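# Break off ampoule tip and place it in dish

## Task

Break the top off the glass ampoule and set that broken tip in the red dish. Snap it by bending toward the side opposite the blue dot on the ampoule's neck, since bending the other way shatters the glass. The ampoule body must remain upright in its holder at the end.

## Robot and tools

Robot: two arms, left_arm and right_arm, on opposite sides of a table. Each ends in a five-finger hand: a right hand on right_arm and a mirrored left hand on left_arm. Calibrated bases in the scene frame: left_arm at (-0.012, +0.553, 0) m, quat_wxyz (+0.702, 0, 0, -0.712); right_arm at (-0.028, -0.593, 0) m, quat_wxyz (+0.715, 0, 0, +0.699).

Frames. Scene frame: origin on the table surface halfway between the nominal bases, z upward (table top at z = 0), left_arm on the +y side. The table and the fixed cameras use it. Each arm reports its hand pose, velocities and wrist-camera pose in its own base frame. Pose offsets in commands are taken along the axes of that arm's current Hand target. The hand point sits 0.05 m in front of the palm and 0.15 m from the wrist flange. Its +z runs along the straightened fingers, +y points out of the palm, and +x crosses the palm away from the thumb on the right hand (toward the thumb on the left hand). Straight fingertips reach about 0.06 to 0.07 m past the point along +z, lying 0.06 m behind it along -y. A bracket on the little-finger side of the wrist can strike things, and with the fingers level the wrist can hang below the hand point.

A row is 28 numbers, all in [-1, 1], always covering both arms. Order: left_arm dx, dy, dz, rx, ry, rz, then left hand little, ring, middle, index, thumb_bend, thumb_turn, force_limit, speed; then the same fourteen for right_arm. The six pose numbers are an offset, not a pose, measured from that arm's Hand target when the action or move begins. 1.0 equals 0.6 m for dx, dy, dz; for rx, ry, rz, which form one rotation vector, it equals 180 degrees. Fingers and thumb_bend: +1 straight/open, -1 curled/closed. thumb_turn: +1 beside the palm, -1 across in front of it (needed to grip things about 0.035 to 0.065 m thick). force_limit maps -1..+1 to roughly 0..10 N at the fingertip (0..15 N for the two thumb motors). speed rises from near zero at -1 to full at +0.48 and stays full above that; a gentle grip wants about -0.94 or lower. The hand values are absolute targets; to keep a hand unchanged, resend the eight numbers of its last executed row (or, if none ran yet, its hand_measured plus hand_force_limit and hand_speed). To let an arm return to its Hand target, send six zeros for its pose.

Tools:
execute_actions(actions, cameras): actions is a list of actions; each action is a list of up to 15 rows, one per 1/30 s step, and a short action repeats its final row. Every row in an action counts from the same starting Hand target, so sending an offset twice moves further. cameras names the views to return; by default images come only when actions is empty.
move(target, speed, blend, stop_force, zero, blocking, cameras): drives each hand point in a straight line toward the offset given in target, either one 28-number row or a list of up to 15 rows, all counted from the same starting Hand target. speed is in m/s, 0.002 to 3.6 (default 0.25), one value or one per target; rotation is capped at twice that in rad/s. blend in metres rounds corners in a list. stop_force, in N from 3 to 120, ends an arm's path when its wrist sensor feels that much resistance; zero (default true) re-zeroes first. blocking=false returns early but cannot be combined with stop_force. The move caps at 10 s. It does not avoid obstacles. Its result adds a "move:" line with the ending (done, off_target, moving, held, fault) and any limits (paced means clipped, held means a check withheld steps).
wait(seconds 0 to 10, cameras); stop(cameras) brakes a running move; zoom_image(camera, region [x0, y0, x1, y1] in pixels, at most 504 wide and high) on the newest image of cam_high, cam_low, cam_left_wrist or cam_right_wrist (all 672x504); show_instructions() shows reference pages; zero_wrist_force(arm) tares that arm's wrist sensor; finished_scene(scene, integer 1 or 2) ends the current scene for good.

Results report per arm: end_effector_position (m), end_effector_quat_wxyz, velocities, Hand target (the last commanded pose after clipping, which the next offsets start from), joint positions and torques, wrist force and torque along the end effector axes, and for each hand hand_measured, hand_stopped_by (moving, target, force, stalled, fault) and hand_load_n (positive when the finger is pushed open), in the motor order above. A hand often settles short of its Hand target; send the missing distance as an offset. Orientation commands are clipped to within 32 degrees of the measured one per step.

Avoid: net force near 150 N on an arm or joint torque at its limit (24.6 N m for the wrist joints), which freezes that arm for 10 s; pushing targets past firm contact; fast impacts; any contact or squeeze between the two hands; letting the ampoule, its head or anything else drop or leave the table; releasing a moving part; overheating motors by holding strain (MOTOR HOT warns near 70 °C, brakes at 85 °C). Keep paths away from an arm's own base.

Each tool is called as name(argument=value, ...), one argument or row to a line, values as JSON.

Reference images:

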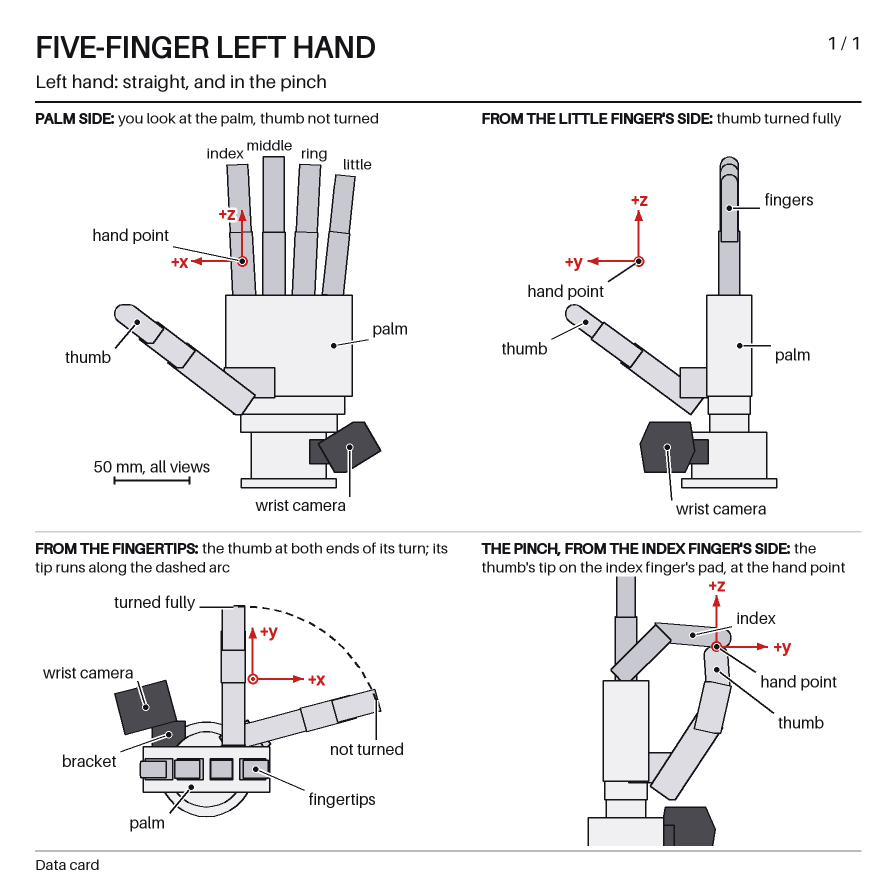

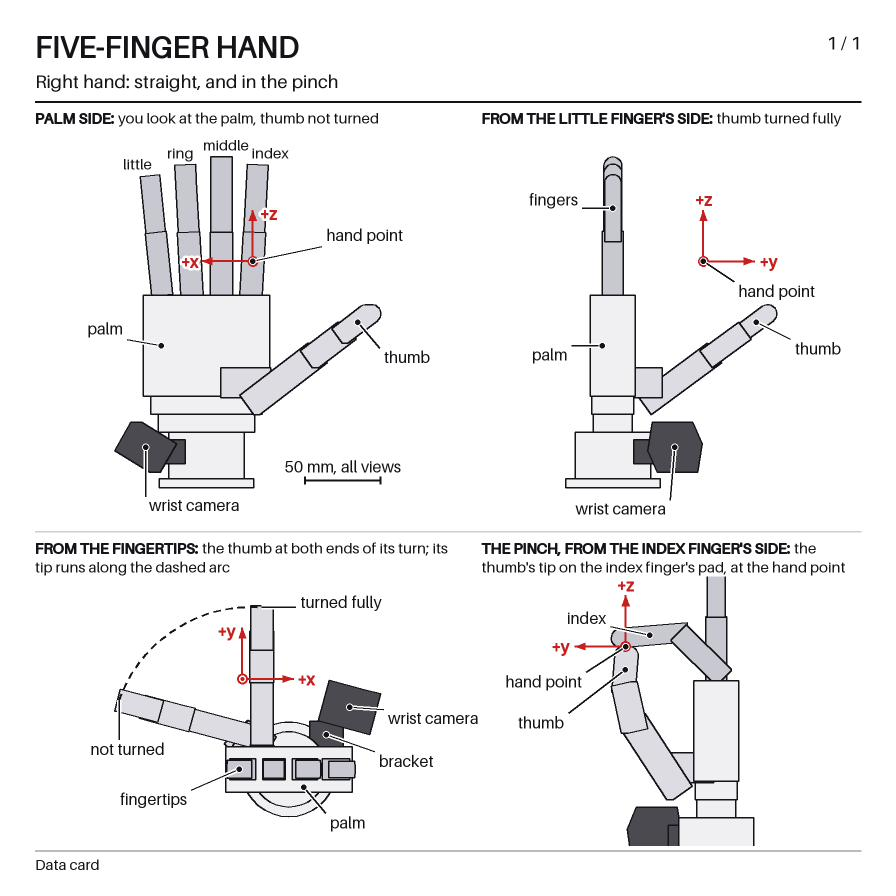

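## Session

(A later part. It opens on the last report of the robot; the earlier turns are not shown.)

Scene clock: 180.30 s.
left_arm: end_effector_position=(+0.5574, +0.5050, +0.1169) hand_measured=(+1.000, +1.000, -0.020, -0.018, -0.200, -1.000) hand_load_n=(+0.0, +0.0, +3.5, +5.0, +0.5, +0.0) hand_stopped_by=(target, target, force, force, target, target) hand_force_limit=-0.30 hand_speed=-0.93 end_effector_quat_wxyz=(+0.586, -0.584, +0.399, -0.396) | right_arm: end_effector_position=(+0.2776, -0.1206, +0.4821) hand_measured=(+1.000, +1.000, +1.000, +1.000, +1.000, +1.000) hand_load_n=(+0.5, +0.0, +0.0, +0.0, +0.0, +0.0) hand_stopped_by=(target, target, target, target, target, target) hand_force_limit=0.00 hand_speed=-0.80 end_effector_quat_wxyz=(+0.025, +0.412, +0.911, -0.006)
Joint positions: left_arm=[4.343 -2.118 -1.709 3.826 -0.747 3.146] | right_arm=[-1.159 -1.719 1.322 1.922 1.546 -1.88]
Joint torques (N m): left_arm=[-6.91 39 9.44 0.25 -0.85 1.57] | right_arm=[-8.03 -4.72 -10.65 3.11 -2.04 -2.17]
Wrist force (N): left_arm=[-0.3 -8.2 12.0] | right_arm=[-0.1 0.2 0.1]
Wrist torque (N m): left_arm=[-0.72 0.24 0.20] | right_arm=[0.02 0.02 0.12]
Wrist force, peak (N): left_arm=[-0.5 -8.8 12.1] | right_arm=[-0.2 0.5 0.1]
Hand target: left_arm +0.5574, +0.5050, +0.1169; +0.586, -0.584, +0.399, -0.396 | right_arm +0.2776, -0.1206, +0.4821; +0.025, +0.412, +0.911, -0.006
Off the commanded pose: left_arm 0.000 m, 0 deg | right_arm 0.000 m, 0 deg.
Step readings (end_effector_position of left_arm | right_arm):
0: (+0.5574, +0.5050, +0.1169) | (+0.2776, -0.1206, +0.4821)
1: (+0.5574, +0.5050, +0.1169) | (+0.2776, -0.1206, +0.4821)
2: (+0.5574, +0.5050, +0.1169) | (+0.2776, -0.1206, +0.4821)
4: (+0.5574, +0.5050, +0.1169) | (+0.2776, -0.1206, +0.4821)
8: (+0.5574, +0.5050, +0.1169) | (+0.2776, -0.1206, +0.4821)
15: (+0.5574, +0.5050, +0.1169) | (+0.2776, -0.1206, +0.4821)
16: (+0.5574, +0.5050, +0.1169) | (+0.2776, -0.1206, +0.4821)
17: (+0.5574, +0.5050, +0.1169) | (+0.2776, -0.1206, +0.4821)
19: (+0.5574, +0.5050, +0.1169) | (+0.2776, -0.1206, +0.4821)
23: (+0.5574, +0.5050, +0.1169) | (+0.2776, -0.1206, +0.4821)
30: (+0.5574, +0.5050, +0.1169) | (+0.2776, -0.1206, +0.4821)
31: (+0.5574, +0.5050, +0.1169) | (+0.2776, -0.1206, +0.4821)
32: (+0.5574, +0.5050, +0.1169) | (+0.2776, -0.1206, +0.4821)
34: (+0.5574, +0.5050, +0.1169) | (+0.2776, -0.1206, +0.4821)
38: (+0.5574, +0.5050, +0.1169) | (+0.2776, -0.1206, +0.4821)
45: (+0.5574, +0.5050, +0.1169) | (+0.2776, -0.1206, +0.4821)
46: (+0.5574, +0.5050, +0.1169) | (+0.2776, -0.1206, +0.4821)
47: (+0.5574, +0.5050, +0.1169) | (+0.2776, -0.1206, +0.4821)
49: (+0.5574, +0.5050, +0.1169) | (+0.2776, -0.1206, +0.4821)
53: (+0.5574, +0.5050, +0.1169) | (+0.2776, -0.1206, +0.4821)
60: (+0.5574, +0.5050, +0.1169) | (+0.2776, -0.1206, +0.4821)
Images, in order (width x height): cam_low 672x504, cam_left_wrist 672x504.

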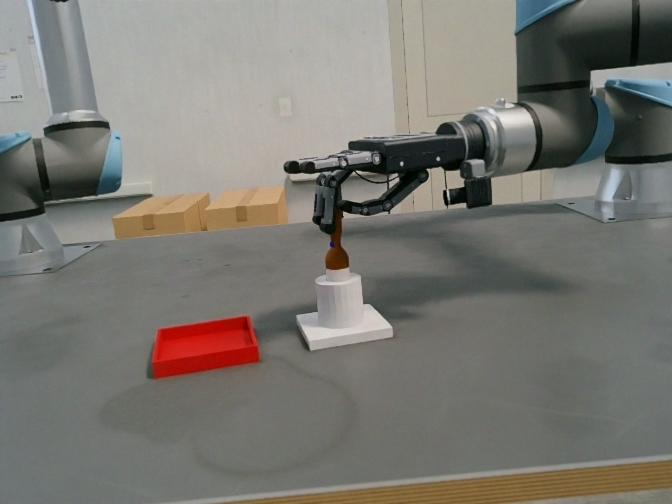

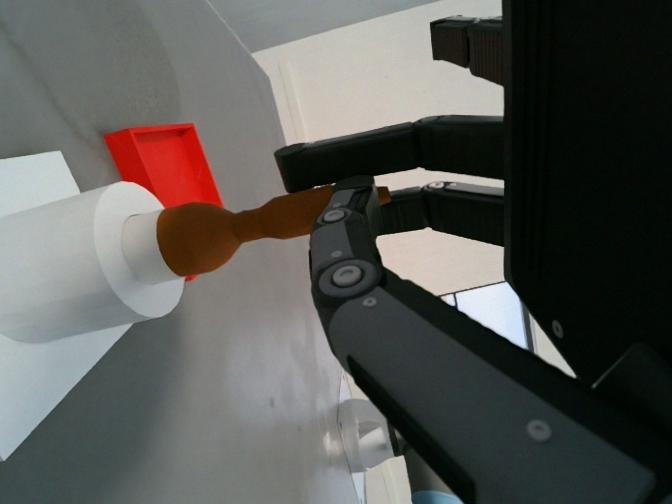

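move(
  target=[
    [0, 0, 0, 0, 0, 0, 1, 1, 0.06, 0.06, 0.12, -1, -0.3, -0.5, 0, 0, 0, 0, 0, 0, 1, 1, 1, 1, 1, 1, 0.0, -0.8],
    [0, 0, 0.0067, 0, 0, 0, 1, 1, 0.06, 0.06, 0.12, -1, -0.3, -0.5, 0, 0, 0, 0, 0, 0, 1, 1, 1, 1, 1, 1, 0.0, -0.8],
  ],
  speed=0.02,
)

execute_actions(
  actions=[
    [[0,0,0,0,0,0,1,1,-0.25,-0.25,0.0,-1,-0.85,-0.92,0,0,0,0,0,0,1,1,1,1,1,1,0.0,-0.8]],
    [[0,0,0,0,0,0,1,1,-0.25,-0.25,0.0,-1,-0.85,-0.92,0,0,0,0,0,0,1,1,1,1,1,1,0.0,-0.8]],
    [[0,0,0,0,0,0,1,1,-0.25,-0.25,0.0,-1,-0.85,-0.92,0,0,0,0,0,0,1,1,1,1,1,1,0.0,-0.8]],
    [[0,0,0,0,0,0,1,1,-0.25,-0.25,0.0,-1,-0.85,-0.92,0,0,0,0,0,0,1,1,1,1,1,1,0.0,-0.8]],
  ],
  cameras=["cam_low", "cam_left_wrist"],
)

zoom_image(
  camera="cam_low",
  region=[270, 140, 410, 340],
)

Scene clock: 201.03 s.
left_arm: end_effector_position=(+0.5612, +0.5065, +0.1169) hand_measured=(+1.000, +1.000, +0.060, +0.060, +0.120, -1.000) hand_load_n=(+0.0, +0.0, +0.0, -0.5, +0.0, +0.0) hand_stopped_by=(target, target, target, target, target, target) hand_force_limit=-0.30 hand_speed=-0.50 end_effector_quat_wxyz=(+0.586, -0.584, +0.399, -0.396) | right_arm: end_effector_position=(+0.2776, -0.1206, +0.4821) hand_measured=(+1.000, +1.000, +1.000, +1.000, +1.000, +1.000) hand_load_n=(+0.0, +0.0, +0.0, +0.0, +0.0, +0.0) hand_stopped_by=(target, target, target, target, target, target) hand_force_limit=0.00 hand_speed=-0.80 end_effector_quat_wxyz=(+0.025, +0.412, +0.911, -0.006)
Joint positions: left_arm=[4.338 -2.124 -1.698 3.822 -0.752 3.146] | right_arm=[-1.159 -1.719 1.322 1.922 1.546 -1.88]
Joint torques (N m): left_arm=[-7.45 44.15 13.29 -0.11 -0.18 0.8] | right_arm=[-7.22 -5.55 -9.92 3.12 -2.23 -2.59]
Wrist force (N): left_arm=[0.2 -3.6 2.9] | right_arm=[-0.3 0.2 0.0]
Wrist torque (N m): left_arm=[-0.62 0.15 0.16] | right_arm=[0.04 0.05 0.11]
Wrist force, peak (N): left_arm=[-0.2 -8.6 12.2] | right_arm=[0.1 0.5 -0.3]
Hand target: left_arm +0.5611, +0.5065, +0.1169; +0.586, -0.584, +0.399, -0.396 | right_arm +0.2776, -0.1206, +0.4821; +0.025, +0.412, +0.911, -0.006
Off the commanded pose: left_arm 0.000 m, 0 deg | right_arm 0.000 m, 0 deg.
move: done

Scene clock: 203.23 s.
left_arm: end_effector_position=(+0.5611, +0.5065, +0.1169) hand_measured=(+1.000, +1.000, -0.036, -0.036, +0.076, -1.000) hand_load_n=(+0.0, +0.0, +1.0, +1.5, +1.5, +0.0) hand_stopped_by=(target, target, force, force, force, target) hand_force_limit=-0.85 hand_speed=-0.92 end_effector_quat_wxyz=(+0.586, -0.584, +0.399, -0.396) | right_arm: end_effector_position=(+0.2776, -0.1206, +0.4821) hand_measured=(+1.000, +1.000, +1.000, +1.000, +1.000, +1.000) hand_load_n=(+0.0, +0.0, +0.0, +0.0, +0.0, +0.0) hand_stopped_by=(target, target, target, target, target, target) hand_force_limit=0.00 hand_speed=-0.80 end_effector_quat_wxyz=(+0.025, +0.412, +0.911, -0.006)
Joint positions: left_arm=[4.338 -2.124 -1.698 3.822 -0.752 3.146] | right_arm=[-1.159 -1.719 1.322 1.922 1.546 -1.88]
Joint torques (N m): left_arm=[15.5 49.3 9.34 1.9 1.14 -0.64] | right_arm=[-7.59 -7.08 -9.55 3.09 -2.06 -2.32]
Wrist force (N): left_arm=[0.3 -4.1 3.2] | right_arm=[-0.2 0.1 0.0]
Wrist torque (N m): left_arm=[-0.65 0.15 0.16] | right_arm=[0.02 0.03 0.12]
Wrist force, peak (N): left_arm=[0.0 -4.7 3.1] | right_arm=[-0.5 0.2 -0.1]
Hand target: left_arm +0.5611, +0.5065, +0.1169; +0.586, -0.584, +0.399, -0.396 | right_arm +0.2776, -0.1206, +0.4821; +0.025, +0.412, +0.911, -0.006
Off the commanded pose: left_arm 0.000 m, 0 deg | right_arm 0.000 m, 0 deg.
Step readings (end_effector_position of left_arm | right_arm):
0: (+0.5612, +0.5065, +0.1169) | (+0.2776, -0.1206, +0.4821)
1: (+0.5612, +0.5065, +0.1169) | (+0.2776, -0.1206, +0.4821)
2: (+0.5612, +0.5065, +0.1169) | (+0.2776, -0.1206, +0.4821)
4: (+0.5612, +0.5065, +0.1169) | (+0.2776, -0.1206, +0.4821)
8: (+0.5611, +0.5064, +0.1169) | (+0.2776, -0.1206, +0.4821)
15: (+0.5611, +0.5064, +0.1169) | (+0.2776, -0.1206, +0.4821)
16: (+0.5611, +0.5064, +0.1169) | (+0.2776, -0.1206, +0.4821)
17: (+0.5611, +0.5064, +0.1169) | (+0.2776, -0.1206, +0.4821)
19: (+0.5611, +0.5064, +0.1169) | (+0.2776, -0.1206, +0.4821)
23: (+0.5611, +0.5064, +0.1169) | (+0.2776, -0.1206, +0.4821)
30: (+0.5611, +0.5064, +0.1169) | (+0.2776, -0.1206, +0.4821)
31: (+0.5611, +0.5064, +0.1169) | (+0.2776, -0.1206, +0.4821)
32: (+0.5611, +0.5065, +0.1169) | (+0.2776, -0.1206, +0.4821)
34: (+0.5611, +0.5065, +0.1169) | (+0.2776, -0.1206, +0.4821)
38: (+0.5611, +0.5065, +0.1169) | (+0.2776, -0.1206, +0.4821)
45: (+0.5611, +0.5065, +0.1169) | (+0.2776, -0.1206, +0.4821)
46: (+0.5611, +0.5065, +0.1169) | (+0.2776, -0.1206, +0.4821)
47: (+0.5611, +0.5065, +0.1169) | (+0.2776, -0.1206, +0.4821)
49: (+0.5611, +0.5065, +0.1169) | (+0.2776, -0.1206, +0.4821)
53: (+0.5611, +0.5065, +0.1169) | (+0.2776, -0.1206, +0.4821)
60: (+0.5611, +0.5065, +0.1169) | (+0.2776, -0.1206, +0.4821)
Images, in order (width x height): cam_low 672x504, cam_left_wrist 672x504.

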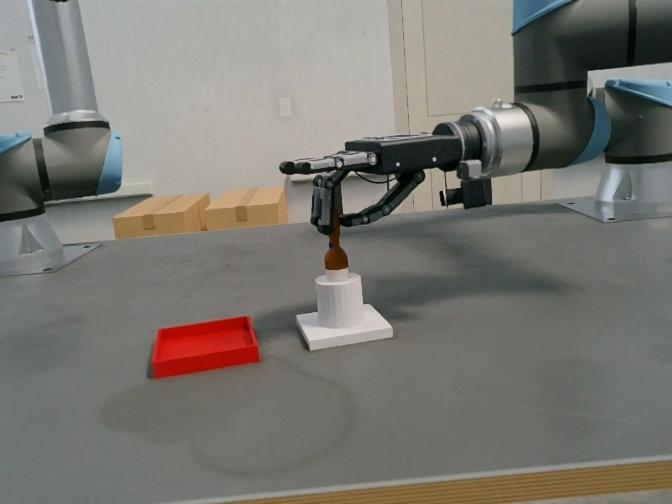

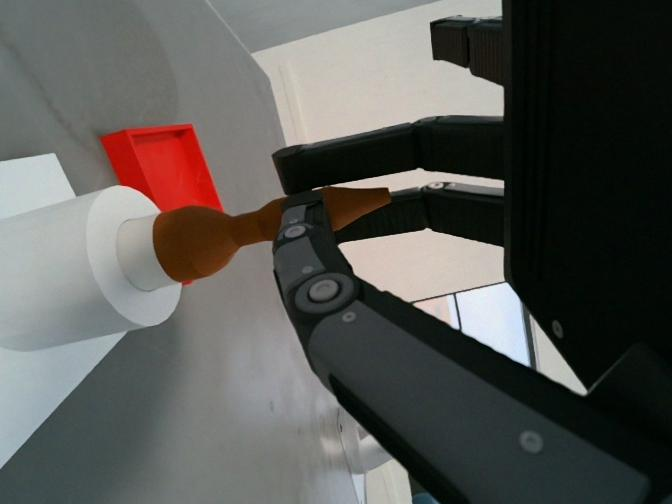

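Scaled by 2.520 from the camera's 672x504 image, which has a finer 960x720 frame.

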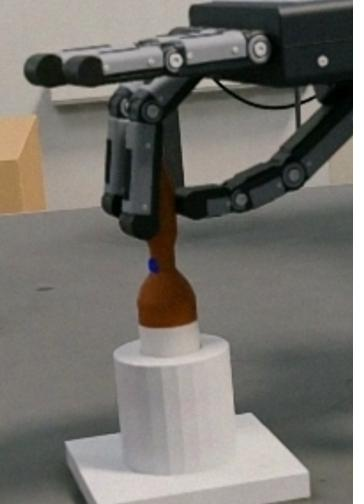

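execute_actions(
  actions=[
    [[0,0,0,0,0,0,1,1,-0.2,-0.2,-0.1,-1,-0.3,-0.93,0,0,0,0,0,0,1,1,1,1,1,1,0.0,-0.8]],
    [[0,0,0,0,0,0,1,1,-0.2,-0.2,-0.1,-1,-0.3,-0.93,0,0,0,0,0,0,1,1,1,1,1,1,0.0,-0.8]],
    [[0,0,0,0,0,0,1,1,-0.2,-0.2,-0.1,-1,-0.3,-0.93,0,0,0,0,0,0,1,1,1,1,1,1,0.0,-0.8]],
  ],
  cameras=["cam_left_wrist"],
)

Scene clock: 210.43 s.
left_arm: end_effector_position=(+0.5611, +0.5065, +0.1169) hand_measured=(+1.000, +1.000, -0.054, -0.048, +0.066, -1.000) hand_load_n=(+0.0, +0.0, +4.0, +4.0, +5.0, +0.5) hand_stopped_by=(target, target, force, force, force, target) hand_force_limit=-0.30 hand_speed=-0.93 end_effector_quat_wxyz=(+0.586, -0.584, +0.399, -0.396) | right_arm: end_effector_position=(+0.2776, -0.1206, +0.4821) hand_measured=(+1.000, +1.000, +1.000, +1.000, +1.000, +1.000) hand_load_n=(+0.0, +0.0, +0.0, +0.0, +0.0, +0.0) hand_stopped_by=(target, target, target, target, target, target) hand_force_limit=0.00 hand_speed=-0.80 end_effector_quat_wxyz=(+0.025, +0.412, +0.911, -0.006)
Joint positions: left_arm=[4.338 -2.124 -1.698 3.822 -0.752 3.146] | right_arm=[-1.159 -1.719 1.322 1.922 1.546 -1.88]
Joint torques (N m): left_arm=[15.38 43.12 9.36 1.92 1.1 -1.27] | right_arm=[-7.71 -9.27 -9.68 3.02 -2.17 -2.37]
Wrist force (N): left_arm=[0.1 -5.2 3.2] | right_arm=[-0.1 0.2 -0.1]
Wrist torque (N m): left_arm=[-0.71 0.20 0.15] | right_arm=[0.04 0.02 0.12]
Wrist force, peak (N): left_arm=[0.2 -6.1 3.0] | right_arm=[-0.5 0.2 -0.2]
Hand target: left_arm +0.5611, +0.5065, +0.1169; +0.586, -0.584, +0.399, -0.396 | right_arm +0.2776, -0.1206, +0.4821; +0.025, +0.412, +0.911, -0.006
Off the commanded pose: left_arm 0.000 m, 0 deg | right_arm 0.000 m, 0 deg.
Step readings (end_effector_position of left_arm | right_arm):
0: (+0.5611, +0.5065, +0.1169) | (+0.2776, -0.1206, +0.4821)
1: (+0.5611, +0.5065, +0.1169) | (+0.2776, -0.1206, +0.4821)
2: (+0.5611, +0.5065, +0.1169) | (+0.2776, -0.1206, +0.4821)
4: (+0.5611, +0.5065, +0.1169) | (+0.2776, -0.1206, +0.4821)
8: (+0.5611, +0.5065, +0.1169) | (+0.2776, -0.1206, +0.4821)
15: (+0.5611, +0.5065, +0.1169) | (+0.2776, -0.1206, +0.4821)
16: (+0.5611, +0.5065, +0.1169) | (+0.2776, -0.1206, +0.4821)
17: (+0.5611, +0.5065, +0.1169) | (+0.2776, -0.1206, +0.4821)
19: (+0.5611, +0.5065, +0.1169) | (+0.2776, -0.1206, +0.4821)
23: (+0.5611, +0.5065, +0.1169) | (+0.2776, -0.1206, +0.4821)
30: (+0.5611, +0.5065, +0.1169) | (+0.2776, -0.1206, +0.4821)
31: (+0.5611, +0.5065, +0.1169) | (+0.2776, -0.1206, +0.4821)
32: (+0.5611, +0.5065, +0.1169) | (+0.2776, -0.1206, +0.4821)
34: (+0.5611, +0.5065, +0.1169) | (+0.2776, -0.1206, +0.4821)
38: (+0.5611, +0.5065, +0.1169) | (+0.2776, -0.1206, +0.4821)
45: (+0.5611, +0.5065, +0.1169) | (+0.2776, -0.1206, +0.4821)
Images, in order (width x height): cam_left_wrist 672x504.

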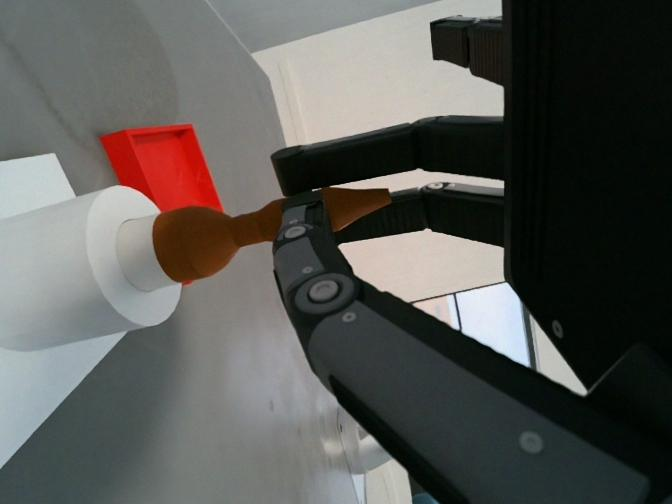

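move(
  target=[0, 0, -0.003, 0.0278, 0, 0, 1, 1, -0.2, -0.2, -0.1, -1, -0.3, -0.93, 0, 0, 0, 0, 0, 0, 1, 1, 1, 1, 1, 1, 0.0, -0.8],
  speed=0.05,
  cameras=["cam_low", "cam_left_wrist"],
)

zoom_image(
  camera="cam_low",
  region=[270, 140, 410, 340],
)

Scene clock: 219.80 s.
left_arm: end_effector_position=(+0.5594, +0.5058, +0.1168) hand_measured=(+1.000, +1.000, -0.054, -0.048, +0.066, -1.000) hand_load_n=(+0.0, +0.0, +5.5, +6.0, +2.5, +0.5) hand_stopped_by=(target, target, force, force, force, target) hand_force_limit=-0.30 hand_speed=-0.93 end_effector_quat_wxyz=(+0.610, -0.558, +0.381, -0.413) | right_arm: end_effector_position=(+0.2776, -0.1206, +0.4821) hand_measured=(+1.000, +1.000, +1.000, +1.000, +1.000, +1.000) hand_load_n=(+0.0, +0.0, +0.0, +0.0, +0.0, +0.0) hand_stopped_by=(target, target, target, target, target, target) hand_force_limit=0.00 hand_speed=-0.80 end_effector_quat_wxyz=(+0.025, +0.412, +0.911, -0.006)
Joint positions: left_arm=[4.346 -2.128 -1.77 4.025 -0.747 3.052] | right_arm=[-1.159 -1.719 1.322 1.922 1.546 -1.88]
Joint torques (N m): left_arm=[8.06 44.78 22.72 -0.14 -0.83 1.8] | right_arm=[-6.66 -11.71 -10.28 2.96 -2.13 -2.35]
Wrist force (N): left_arm=[-0.3 -3.3 6.7] | right_arm=[-0.3 0.0 0.0]
Wrist torque (N m): left_arm=[-0.73 0.18 0.07] | right_arm=[0.01 0.05 0.11]
Wrist force, peak (N): left_arm=[0.1 -4.8 7.3] | right_arm=[-0.1 0.4 0.3]
Hand target: left_arm +0.5594, +0.5058, +0.1169; +0.611, -0.558, +0.381, -0.413 | right_arm +0.2776, -0.1206, +0.4821; +0.025, +0.412, +0.911, -0.006
Off the commanded pose: left_arm 0.000 m, 0 deg | right_arm 0.000 m, 0 deg.
move: done
Images, in order (width x height): cam_low 672x504, cam_left_wrist 672x504.

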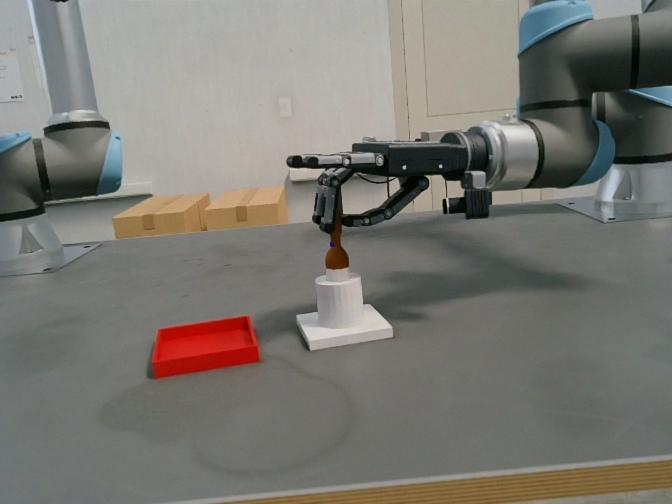

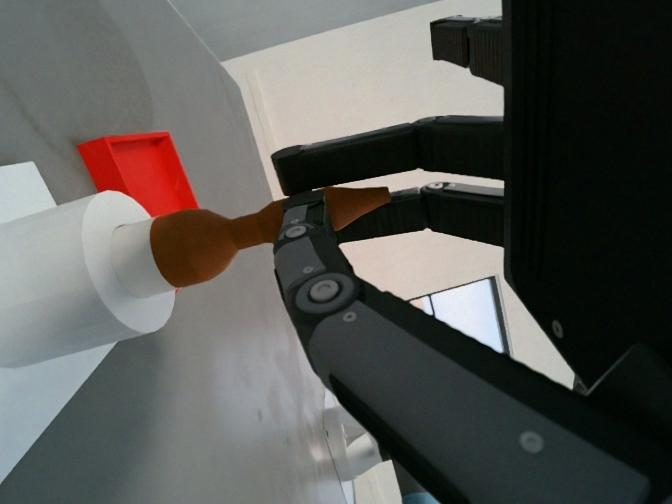

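Scaled by 2.520 from the camera's 672x504 image, which has a finer 960x720 frame.

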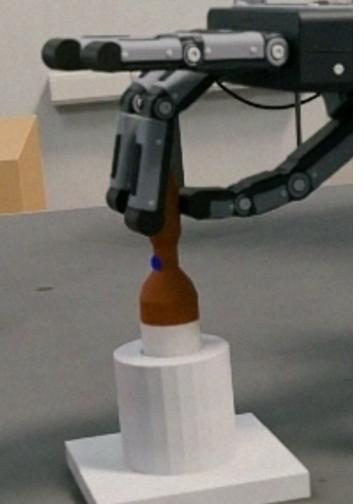

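move(
  target=[0, 0, -0.0033, 0.0278, 0, 0, 1, 1, -0.2, -0.2, -0.1, -1, -0.3, -0.93, 0, 0, 0, 0, 0, 0, 1, 1, 1, 1, 1, 1, 0.0, -0.8],
  speed=0.05,
  cameras=["cam_low", "cam_left_wrist"],
)

zoom_image(
  camera="cam_low",
  region=[270, 140, 410, 340],
)

Scene clock: 226.23 s.
left_arm: end_effector_position=(+0.5575, +0.5051, +0.1166) hand_measured=(+1.000, +1.000, -0.054, -0.048, +0.066, -1.000) hand_load_n=(+0.0, +0.0, +2.5, +3.0, +4.0, +0.5) hand_stopped_by=(target, target, force, force, force, target) hand_force_limit=-0.30 hand_speed=-0.93 end_effector_quat_wxyz=(+0.634, -0.531, +0.362, -0.429) | right_arm: end_effector_position=(+0.2776, -0.1206, +0.4821) hand_measured=(+1.000, +1.000, +1.000, +1.000, +1.000, +1.000) hand_load_n=(+0.0, +0.0, +0.0, +0.0, +0.0, +0.0) hand_stopped_by=(target, target, target, target, target, target) hand_force_limit=0.00 hand_speed=-0.80 end_effector_quat_wxyz=(+0.025, +0.412, +0.911, -0.006)
Joint positions: left_arm=[4.353 -2.144 -1.832 4.231 -0.753 2.957] | right_arm=[-1.159 -1.719 1.322 1.922 1.546 -1.88]
Joint torques (N m): left_arm=[10.18 48.69 23.47 0.74 0.5 1.79] | right_arm=[-5.45 -13.34 -9.67 3.11 -2.1 -2.27]
Wrist force (N): left_arm=[0.1 -3.8 3.7] | right_arm=[0.0 0.2 0.0]
Wrist torque (N m): left_arm=[-0.71 0.20 0.07] | right_arm=[0.04 -0.01 0.13]
Wrist force, peak (N): left_arm=[-1.3 0.4 15.4] | right_arm=[-0.5 0.1 0.1]
Hand target: left_arm +0.5576, +0.5051, +0.1168; +0.634, -0.531, +0.362, -0.429 | right_arm +0.2776, -0.1206, +0.4821; +0.025, +0.412, +0.911, -0.006
Off the commanded pose: left_arm 0.000 m, 0 deg | right_arm 0.000 m, 0 deg.
move: done
Images, in order (width x height): cam_low 672x504, cam_left_wrist 672x504.

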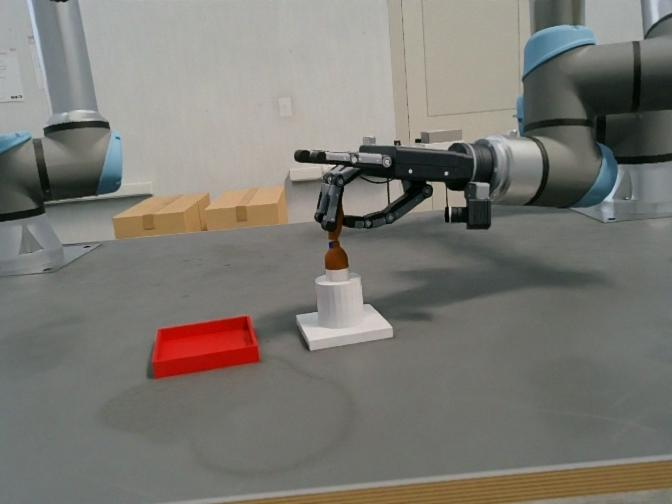

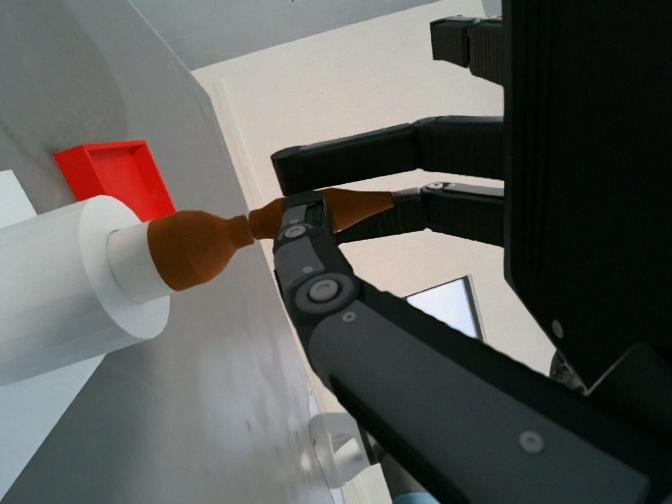

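Scaled by 2.520 from the camera's 672x504 image, which has a finer 960x720 frame.

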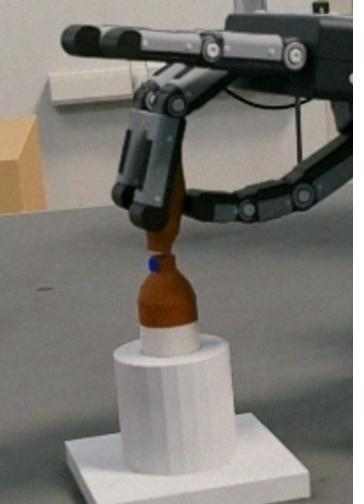

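move(
  target=[
    [0, -0.0164, 0.0029, 0, 0, 0, 1, 1, -0.2, -0.2, -0.1, -1, -0.3, -0.93, 0, 0, 0, 0, 0, 0, 1, 1, 1, 1, 1, 1, 0.0, -0.8],
    [0, -0.1478, 0.026, 0, 0, 0, 1, 1, -0.2, -0.2, -0.1, -1, -0.3, -0.93, 0, 0, 0, 0, 0, 0, 1, 1, 1, 1, 1, 1, 0.0, -0.8],
    [0.0291, -0.0429, 0.2674, -0.1488, -0.3586, -0.0314, 1, 1, -0.2, -0.2, -0.1, -1, -0.3, -0.93, 0, 0, 0, 0, 0, 0, 1, 1, 1, 1, 1, 1, 0.0, -0.8],
  ],
  speed=[0.03, 0.12, 0.2],
  blend=[0.003, 0.015, 0],
  cameras=["all"],
)

zoom_image(
  camera="cam_low",
  region=[140, 150, 420, 390],
)

zoom_image(
  camera="cam_high",
  region=[230, 220, 400, 390],
)

Scene clock: 273.97 s.
left_arm: end_effector_position=(+0.7068, +0.5453, +0.1697) hand_measured=(+1.000, +1.000, -0.054, -0.048, +0.066, -1.000) hand_load_n=(+0.0, +0.0, +2.5, +3.0, +4.0, +0.5) hand_stopped_by=(target, target, force, force, force, target) hand_force_limit=-0.30 hand_speed=-0.93 end_effector_quat_wxyz=(-0.574, +0.818, -0.031, +0.020) end_effector_velocity=(+0.000, +0.000, +0.001) end_effector_angular_velocity=(+0.001, -0.001, +0.000) | right_arm: end_effector_position=(+0.2776, -0.1206, +0.4821) hand_measured=(+1.000, +1.000, +1.000, +1.000, +1.000, +1.000) hand_load_n=(+0.0, +0.0, +0.0, +0.0, +0.0, +0.0) hand_stopped_by=(target, target, target, target, target, target) hand_force_limit=0.00 hand_speed=-0.80 end_effector_quat_wxyz=(+0.025, +0.412, +0.911, -0.006)
Joint positions: left_arm=[3.79 -2.724 -0.254 2.478 -2.355 2.776] | right_arm=[-1.159 -1.719 1.322 1.922 1.546 -1.88]
Joint velocities: left_arm=[-0.001 0.004 -0.007 0.004 0 0] | right_arm=[within noise]
Joint torques (N m): left_arm=[-5.64 69.8 12.26 1.91 -1.52 -1.03] | right_arm=[-5.41 -17.04 -9.67 3.01 -2.11 -2.23]
Wrist force (N): left_arm=[0.3 -3.5 2.2] | right_arm=[0.0 0.1 -0.1]
Wrist torque (N m): left_arm=[-0.55 0.11 0.12] | right_arm=[0.03 0.01 0.12]
Wrist force, peak (N): left_arm=[-0.1 -4.8 3.5] | right_arm=[-0.5 0.0 -0.1]
Hand target: left_arm +0.7068, +0.5453, +0.1698; -0.574, +0.818, -0.031, +0.020 | right_arm +0.2776, -0.1206, +0.4821; +0.025, +0.412, +0.911, -0.006
Off the commanded pose: left_arm 0.000 m, 0 deg | right_arm 0.000 m, 0 deg.
move: done

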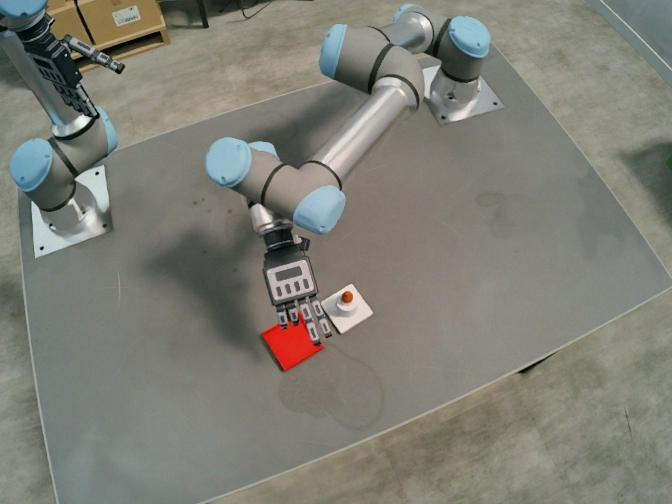

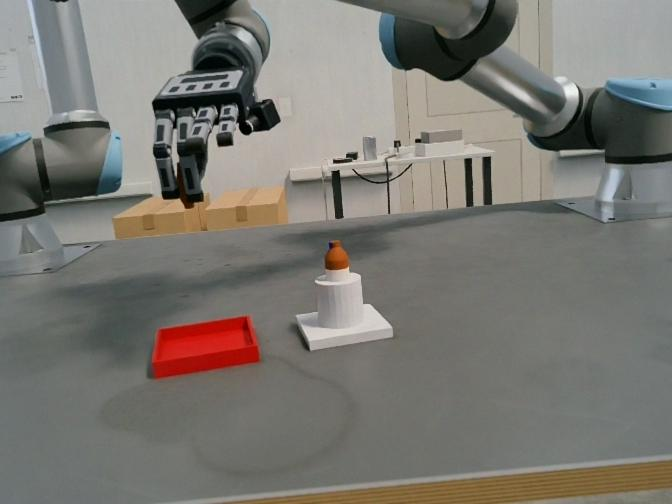

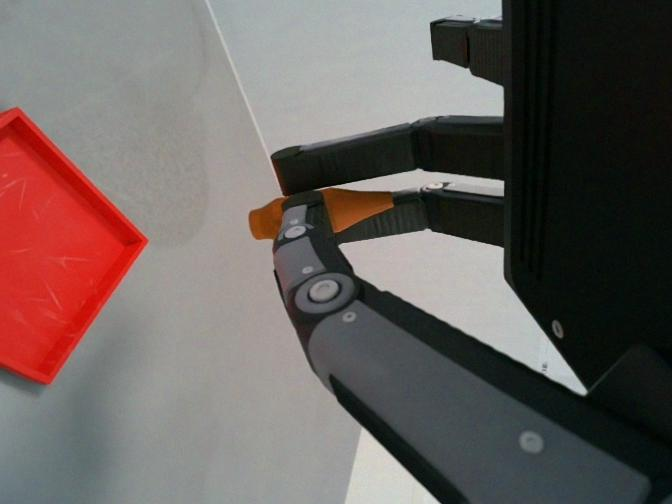

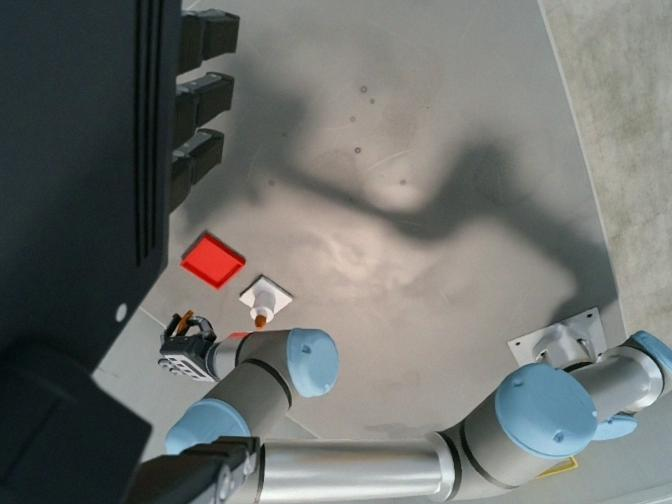

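Scaled by 1.800 from the camera's 672x504 image, which has a finer 960x720 frame.

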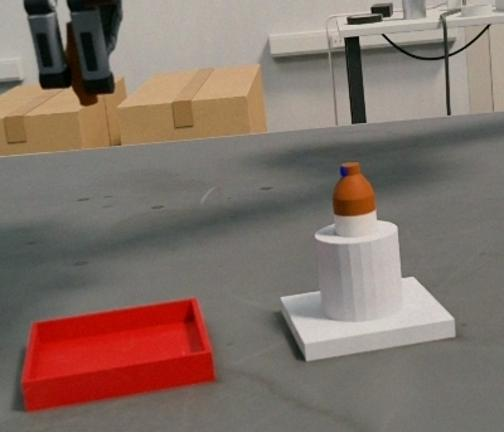

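Scaled by 2.965 from the camera's 672x504 image, which has a finer 960x720 frame.

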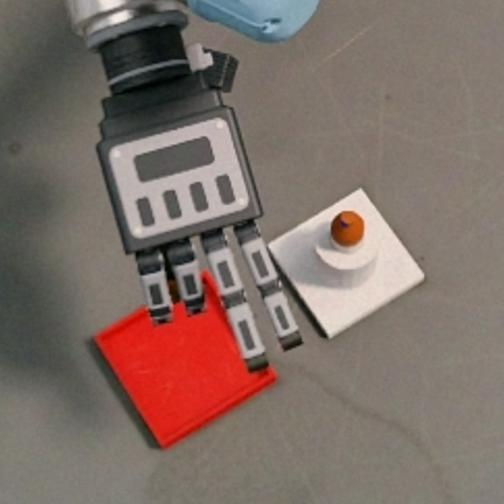

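move(
  target=[
    [0.0067, 0.2096, 0.0763, 0, 0, 0, 1, 1, -0.2, -0.2, -0.1, -1, -0.3, -0.93, 0, 0, 0, 0, 0, 0, 1, 1, 1, 1, 1, 1, 0.0, -0.8],
    [0.0067, 0.2378, 0.0865, 0, 0, 0, 1, 1, -0.2, -0.2, -0.1, -1, -0.3, -0.93, 0, 0, 0, 0, 0, 0, 1, 1, 1, 1, 1, 1, 0.0, -0.8],
  ],
  speed=[0.09, 0.008],
  stop_force=4,
  cameras=["all"],
)

zoom_image(
  camera="cam_low",
  region=[130, 200, 330, 390],
)

zoom_image(
  camera="cam_high",
  region=[240, 250, 380, 380],
)

Scene clock: 289.63 s.
left_arm: end_effector_position=(+0.7106, +0.5454, +0.0266) hand_measured=(+1.000, +1.000, -0.054, -0.048, +0.066, -1.000) hand_load_n=(+0.0, +0.0, +2.5, +3.0, +2.5, +0.5) hand_stopped_by=(target, target, force, force, force, target) hand_force_limit=-0.30 hand_speed=-0.93 end_effector_quat_wxyz=(-0.574, +0.818, -0.031, +0.020) | right_arm: end_effector_position=(+0.2776, -0.1206, +0.4821) hand_measured=(+1.000, +1.000, +1.000, +1.000, +1.000, +1.000) hand_load_n=(+0.0, +0.0, +0.0, +0.0, +0.0, +0.0) hand_stopped_by=(target, target, target, target, target, target) hand_force_limit=0.00 hand_speed=-0.80 end_effector_quat_wxyz=(+0.025, +0.412, +0.911, -0.006)
Joint positions: left_arm=[3.787 -2.751 -0.568 2.817 -2.358 2.774] | right_arm=[-1.159 -1.719 1.322 1.922 1.546 -1.88]
Joint torques (N m): left_arm=[0.46 70.2 27.28 -2.05 0.6 1.71] | right_arm=[-4.85 -20 -10.42 2.82 -2.19 -2.39]
Wrist force (N): left_arm=[0.0 -5.2 1.1] | right_arm=[-0.1 0.1 -0.1]
Wrist torque (N m): left_arm=[-0.61 0.13 0.15] | right_arm=[0.02 0.01 0.12]
Wrist force, peak (N): left_arm=[0.1 -9.7 -0.3] | right_arm=[-0.4 0.2 -0.1]
Hand target: left_arm +0.7106, +0.5454, +0.0266; -0.575, +0.818, -0.031, +0.020 (not the last commanded pose) | right_arm +0.2776, -0.1206, +0.4821; +0.025, +0.412, +0.911, -0.006
Off the commanded pose: left_arm 0.009 m, 0 deg | right_arm 0.000 m, 0 deg.
move: contact (left_arm); path passed 1 of 2 targets

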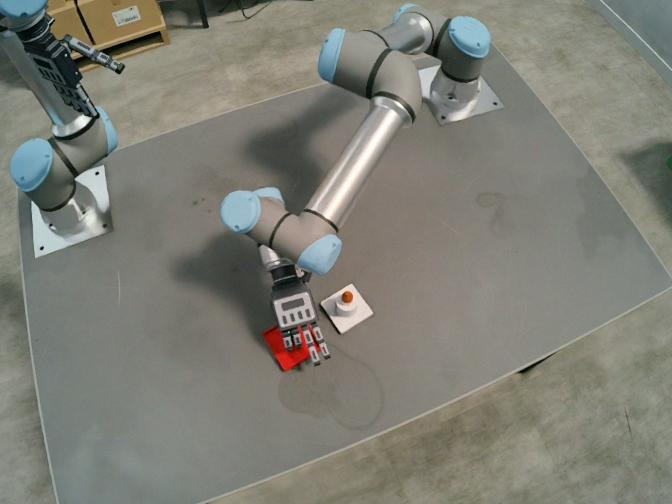

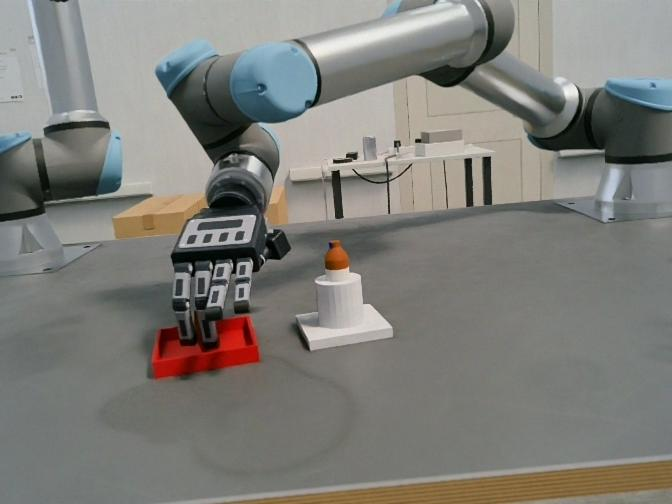

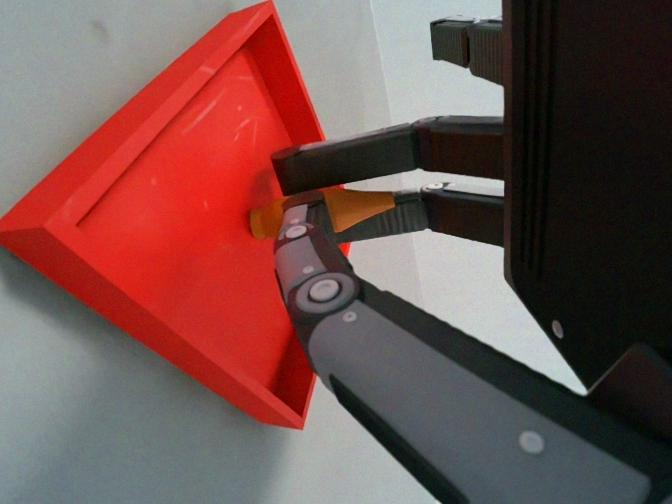

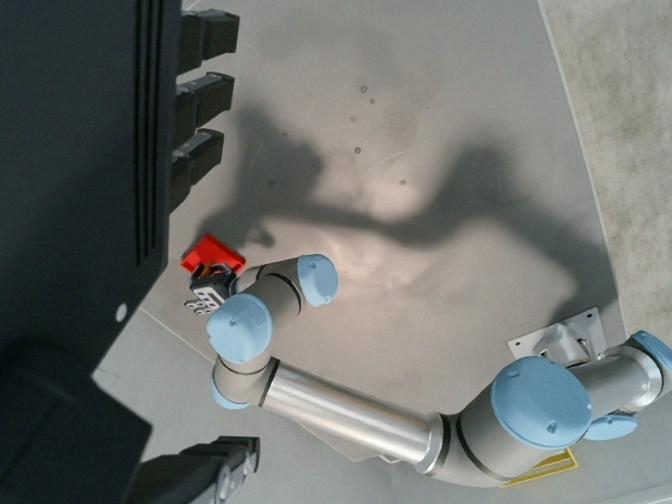

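Scaled by 2.520 from the camera's 672x504 image, which has a finer 960x720 frame.

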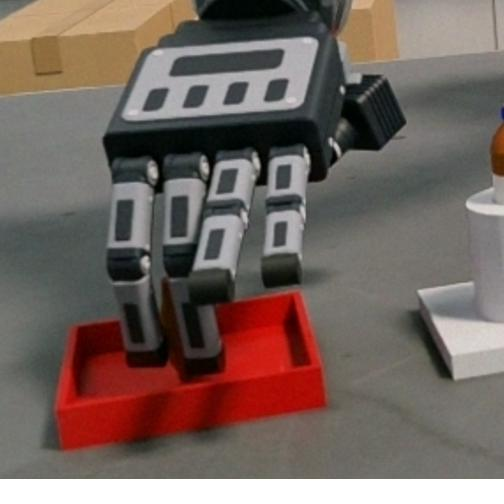

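Scaled by 3.600 from the camera's 672x504 image, which has a finer 960x720 frame.

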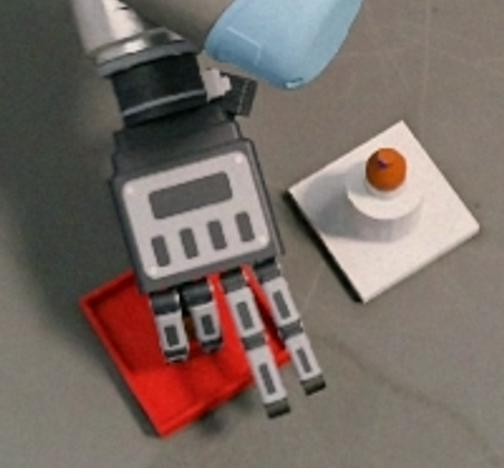

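execute_actions(
  actions=[
    [[0,0,0,0,0,0,1,1,-0.2,-0.2,0.3,-1,-0.3,-0.85,0,0,0,0,0,0,1,1,1,1,1,1,0.0,-0.8]],
    [[0,0,0,0,0,0,1,1,-0.2,-0.2,0.3,-1,-0.3,-0.85,0,0,0,0,0,0,1,1,1,1,1,1,0.0,-0.8]],
    [[0,0,0,0,0,0,1,1,0.5,0.5,0.3,-1,-0.3,-0.85,0,0,0,0,0,0,1,1,1,1,1,1,0.0,-0.8]],
    [[0,0,0,0,0,0,1,1,0.5,0.5,0.3,-1,-0.3,-0.85,0,0,0,0,0,0,1,1,1,1,1,1,0.0,-0.8]],
    [[0,0,0,0,0,0,1,1,0.5,0.5,0.3,-1,-0.3,-0.85,0,0,0,0,0,0,1,1,1,1,1,1,0.0,-0.8]],
  ],
  cameras=["cam_low", "cam_left_wrist"],
)

zoom_image(
  camera="cam_low",
  region=[130, 200, 330, 390],
)

Scene clock: 301.30 s.
left_arm: end_effector_position=(+0.7106, +0.5454, +0.0266) hand_measured=(+1.000, +1.000, +0.500, +0.500, +0.300, -1.000) hand_load_n=(+0.0, -0.5, +0.0, +0.0, +0.0, +0.0) hand_stopped_by=(target, target, target, target, target, target) hand_force_limit=-0.30 hand_speed=-0.85 end_effector_quat_wxyz=(-0.574, +0.818, -0.031, +0.020) | right_arm: end_effector_position=(+0.2776, -0.1206, +0.4821) hand_measured=(+1.000, +1.000, +1.000, +1.000, +1.000, +1.000) hand_load_n=(+0.0, +0.0, +0.0, +0.0, +0.0, +0.0) hand_stopped_by=(target, target, target, target, target, target) hand_force_limit=0.00 hand_speed=-0.80 end_effector_quat_wxyz=(+0.025, +0.412, +0.911, -0.006)
Joint positions: left_arm=[3.787 -2.751 -0.568 2.817 -2.358 2.774] | right_arm=[-1.159 -1.719 1.322 1.922 1.546 -1.88]
Joint torques (N m): left_arm=[0.75 63.75 12.79 -0.79 -0.18 0.09] | right_arm=[-2.99 -19.24 -9.51 2.87 -2.29 -2.41]
Wrist force (N): left_arm=[-0.1 -3.8 2.0] | right_arm=[0.0 0.2 0.0]
Wrist torque (N m): left_arm=[-0.57 0.15 0.12] | right_arm=[0.02 0.01 0.13]
Wrist force, peak (N): left_arm=[1.4 -15.0 -12.0] | right_arm=[-0.4 0.2 -0.3]
Hand target: left_arm +0.7106, +0.5454, +0.0266; -0.575, +0.818, -0.031, +0.020 | right_arm +0.2776, -0.1206, +0.4821; +0.025, +0.412, +0.911, -0.006
Off the commanded pose: left_arm 0.000 m, 0 deg | right_arm 0.000 m, 0 deg.
Step readings (end_effector_position of left_arm | right_arm):
0: (+0.7106, +0.5454, +0.0266) | (+0.2776, -0.1206, +0.4821)
1: (+0.7106, +0.5454, +0.0266) | (+0.2776, -0.1206, +0.4821)
2: (+0.7106, +0.5454, +0.0266) | (+0.2776, -0.1206, +0.4821)
4: (+0.7106, +0.5454, +0.0267) | (+0.2776, -0.1206, +0.4821)
8: (+0.7106, +0.5454, +0.0267) | (+0.2776, -0.1206, +0.4821)
15: (+0.7106, +0.5454, +0.0267) | (+0.2776, -0.1206, +0.4821)
16: (+0.7106, +0.5454, +0.0267) | (+0.2776, -0.1206, +0.4821)
17: (+0.7106, +0.5454, +0.0267) | (+0.2776, -0.1206, +0.4821)
19: (+0.7106, +0.5454, +0.0267) | (+0.2776, -0.1206, +0.4821)
23: (+0.7106, +0.5454, +0.0267) | (+0.2776, -0.1206, +0.4821)
30: (+0.7106, +0.5454, +0.0267) | (+0.2776, -0.1206, +0.4821)
31: (+0.7106, +0.5454, +0.0267) | (+0.2776, -0.1206, +0.4821)
32: (+0.7106, +0.5454, +0.0267) | (+0.2776, -0.1206, +0.4821)
34: (+0.7106, +0.5454, +0.0267) | (+0.2776, -0.1206, +0.4821)
38: (+0.7106, +0.5454, +0.0267) | (+0.2776, -0.1206, +0.4821)
45: (+0.7106, +0.5454, +0.0267) | (+0.2776, -0.1206, +0.4821)
46: (+0.7106, +0.5454, +0.0267) | (+0.2776, -0.1206, +0.4821)
47: (+0.7106, +0.5454, +0.0267) | (+0.2776, -0.1206, +0.4821)
49: (+0.7106, +0.5454, +0.0267) | (+0.2776, -0.1206, +0.4821)
53: (+0.7106, +0.5454, +0.0267) | (+0.2776, -0.1206, +0.4821)
60: (+0.7106, +0.5454, +0.0267) | (+0.2776, -0.1206, +0.4821)
61: (+0.7106, +0.5454, +0.0266) | (+0.2776, -0.1206, +0.4821)
62: (+0.7106, +0.5454, +0.0266) | (+0.2776, -0.1206, +0.4821)
64: (+0.7106, +0.5454, +0.0266) | (+0.2776, -0.1206, +0.4821)
68: (+0.7106, +0.5454, +0.0266) | (+0.2776, -0.1206, +0.4821)
75: (+0.7106, +0.5454, +0.0266) | (+0.2776, -0.1206, +0.4821)
Images, in order (width x height): cam_low 672x504, cam_left_wrist 672x504.

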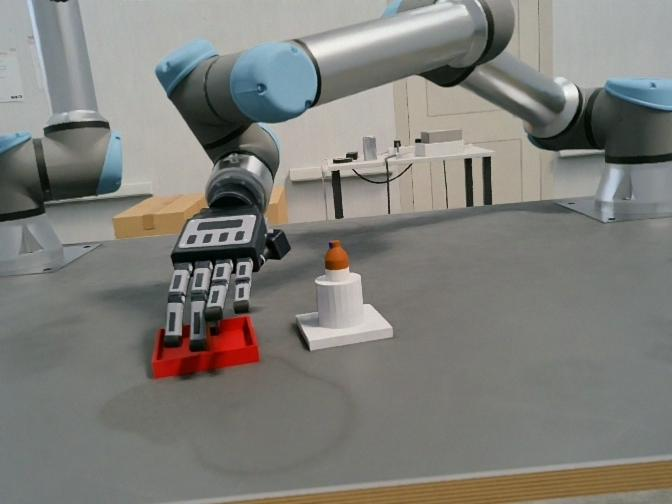

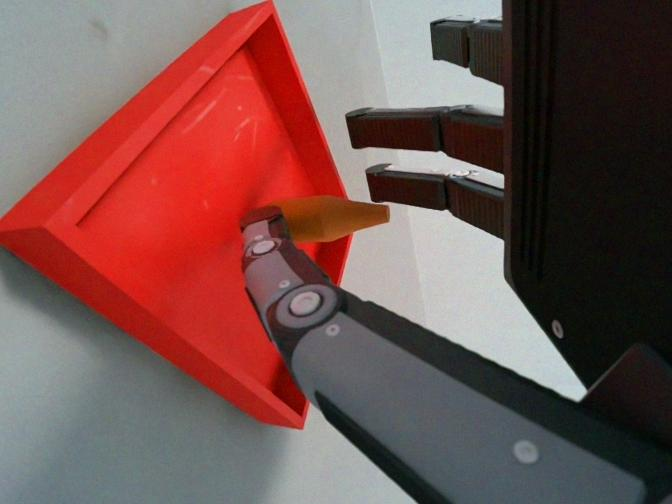

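Scaled by 2.520 from the camera's 672x504 image, which has a finer 960x720 frame.

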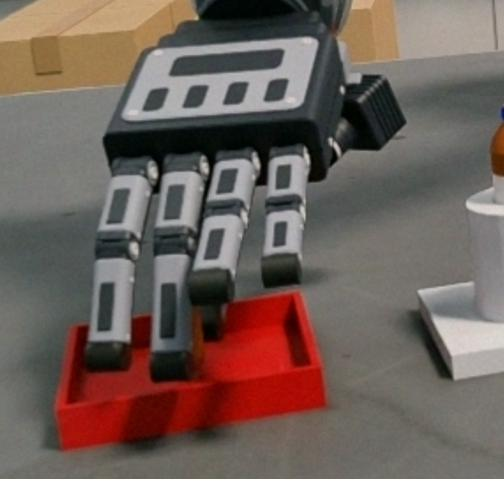

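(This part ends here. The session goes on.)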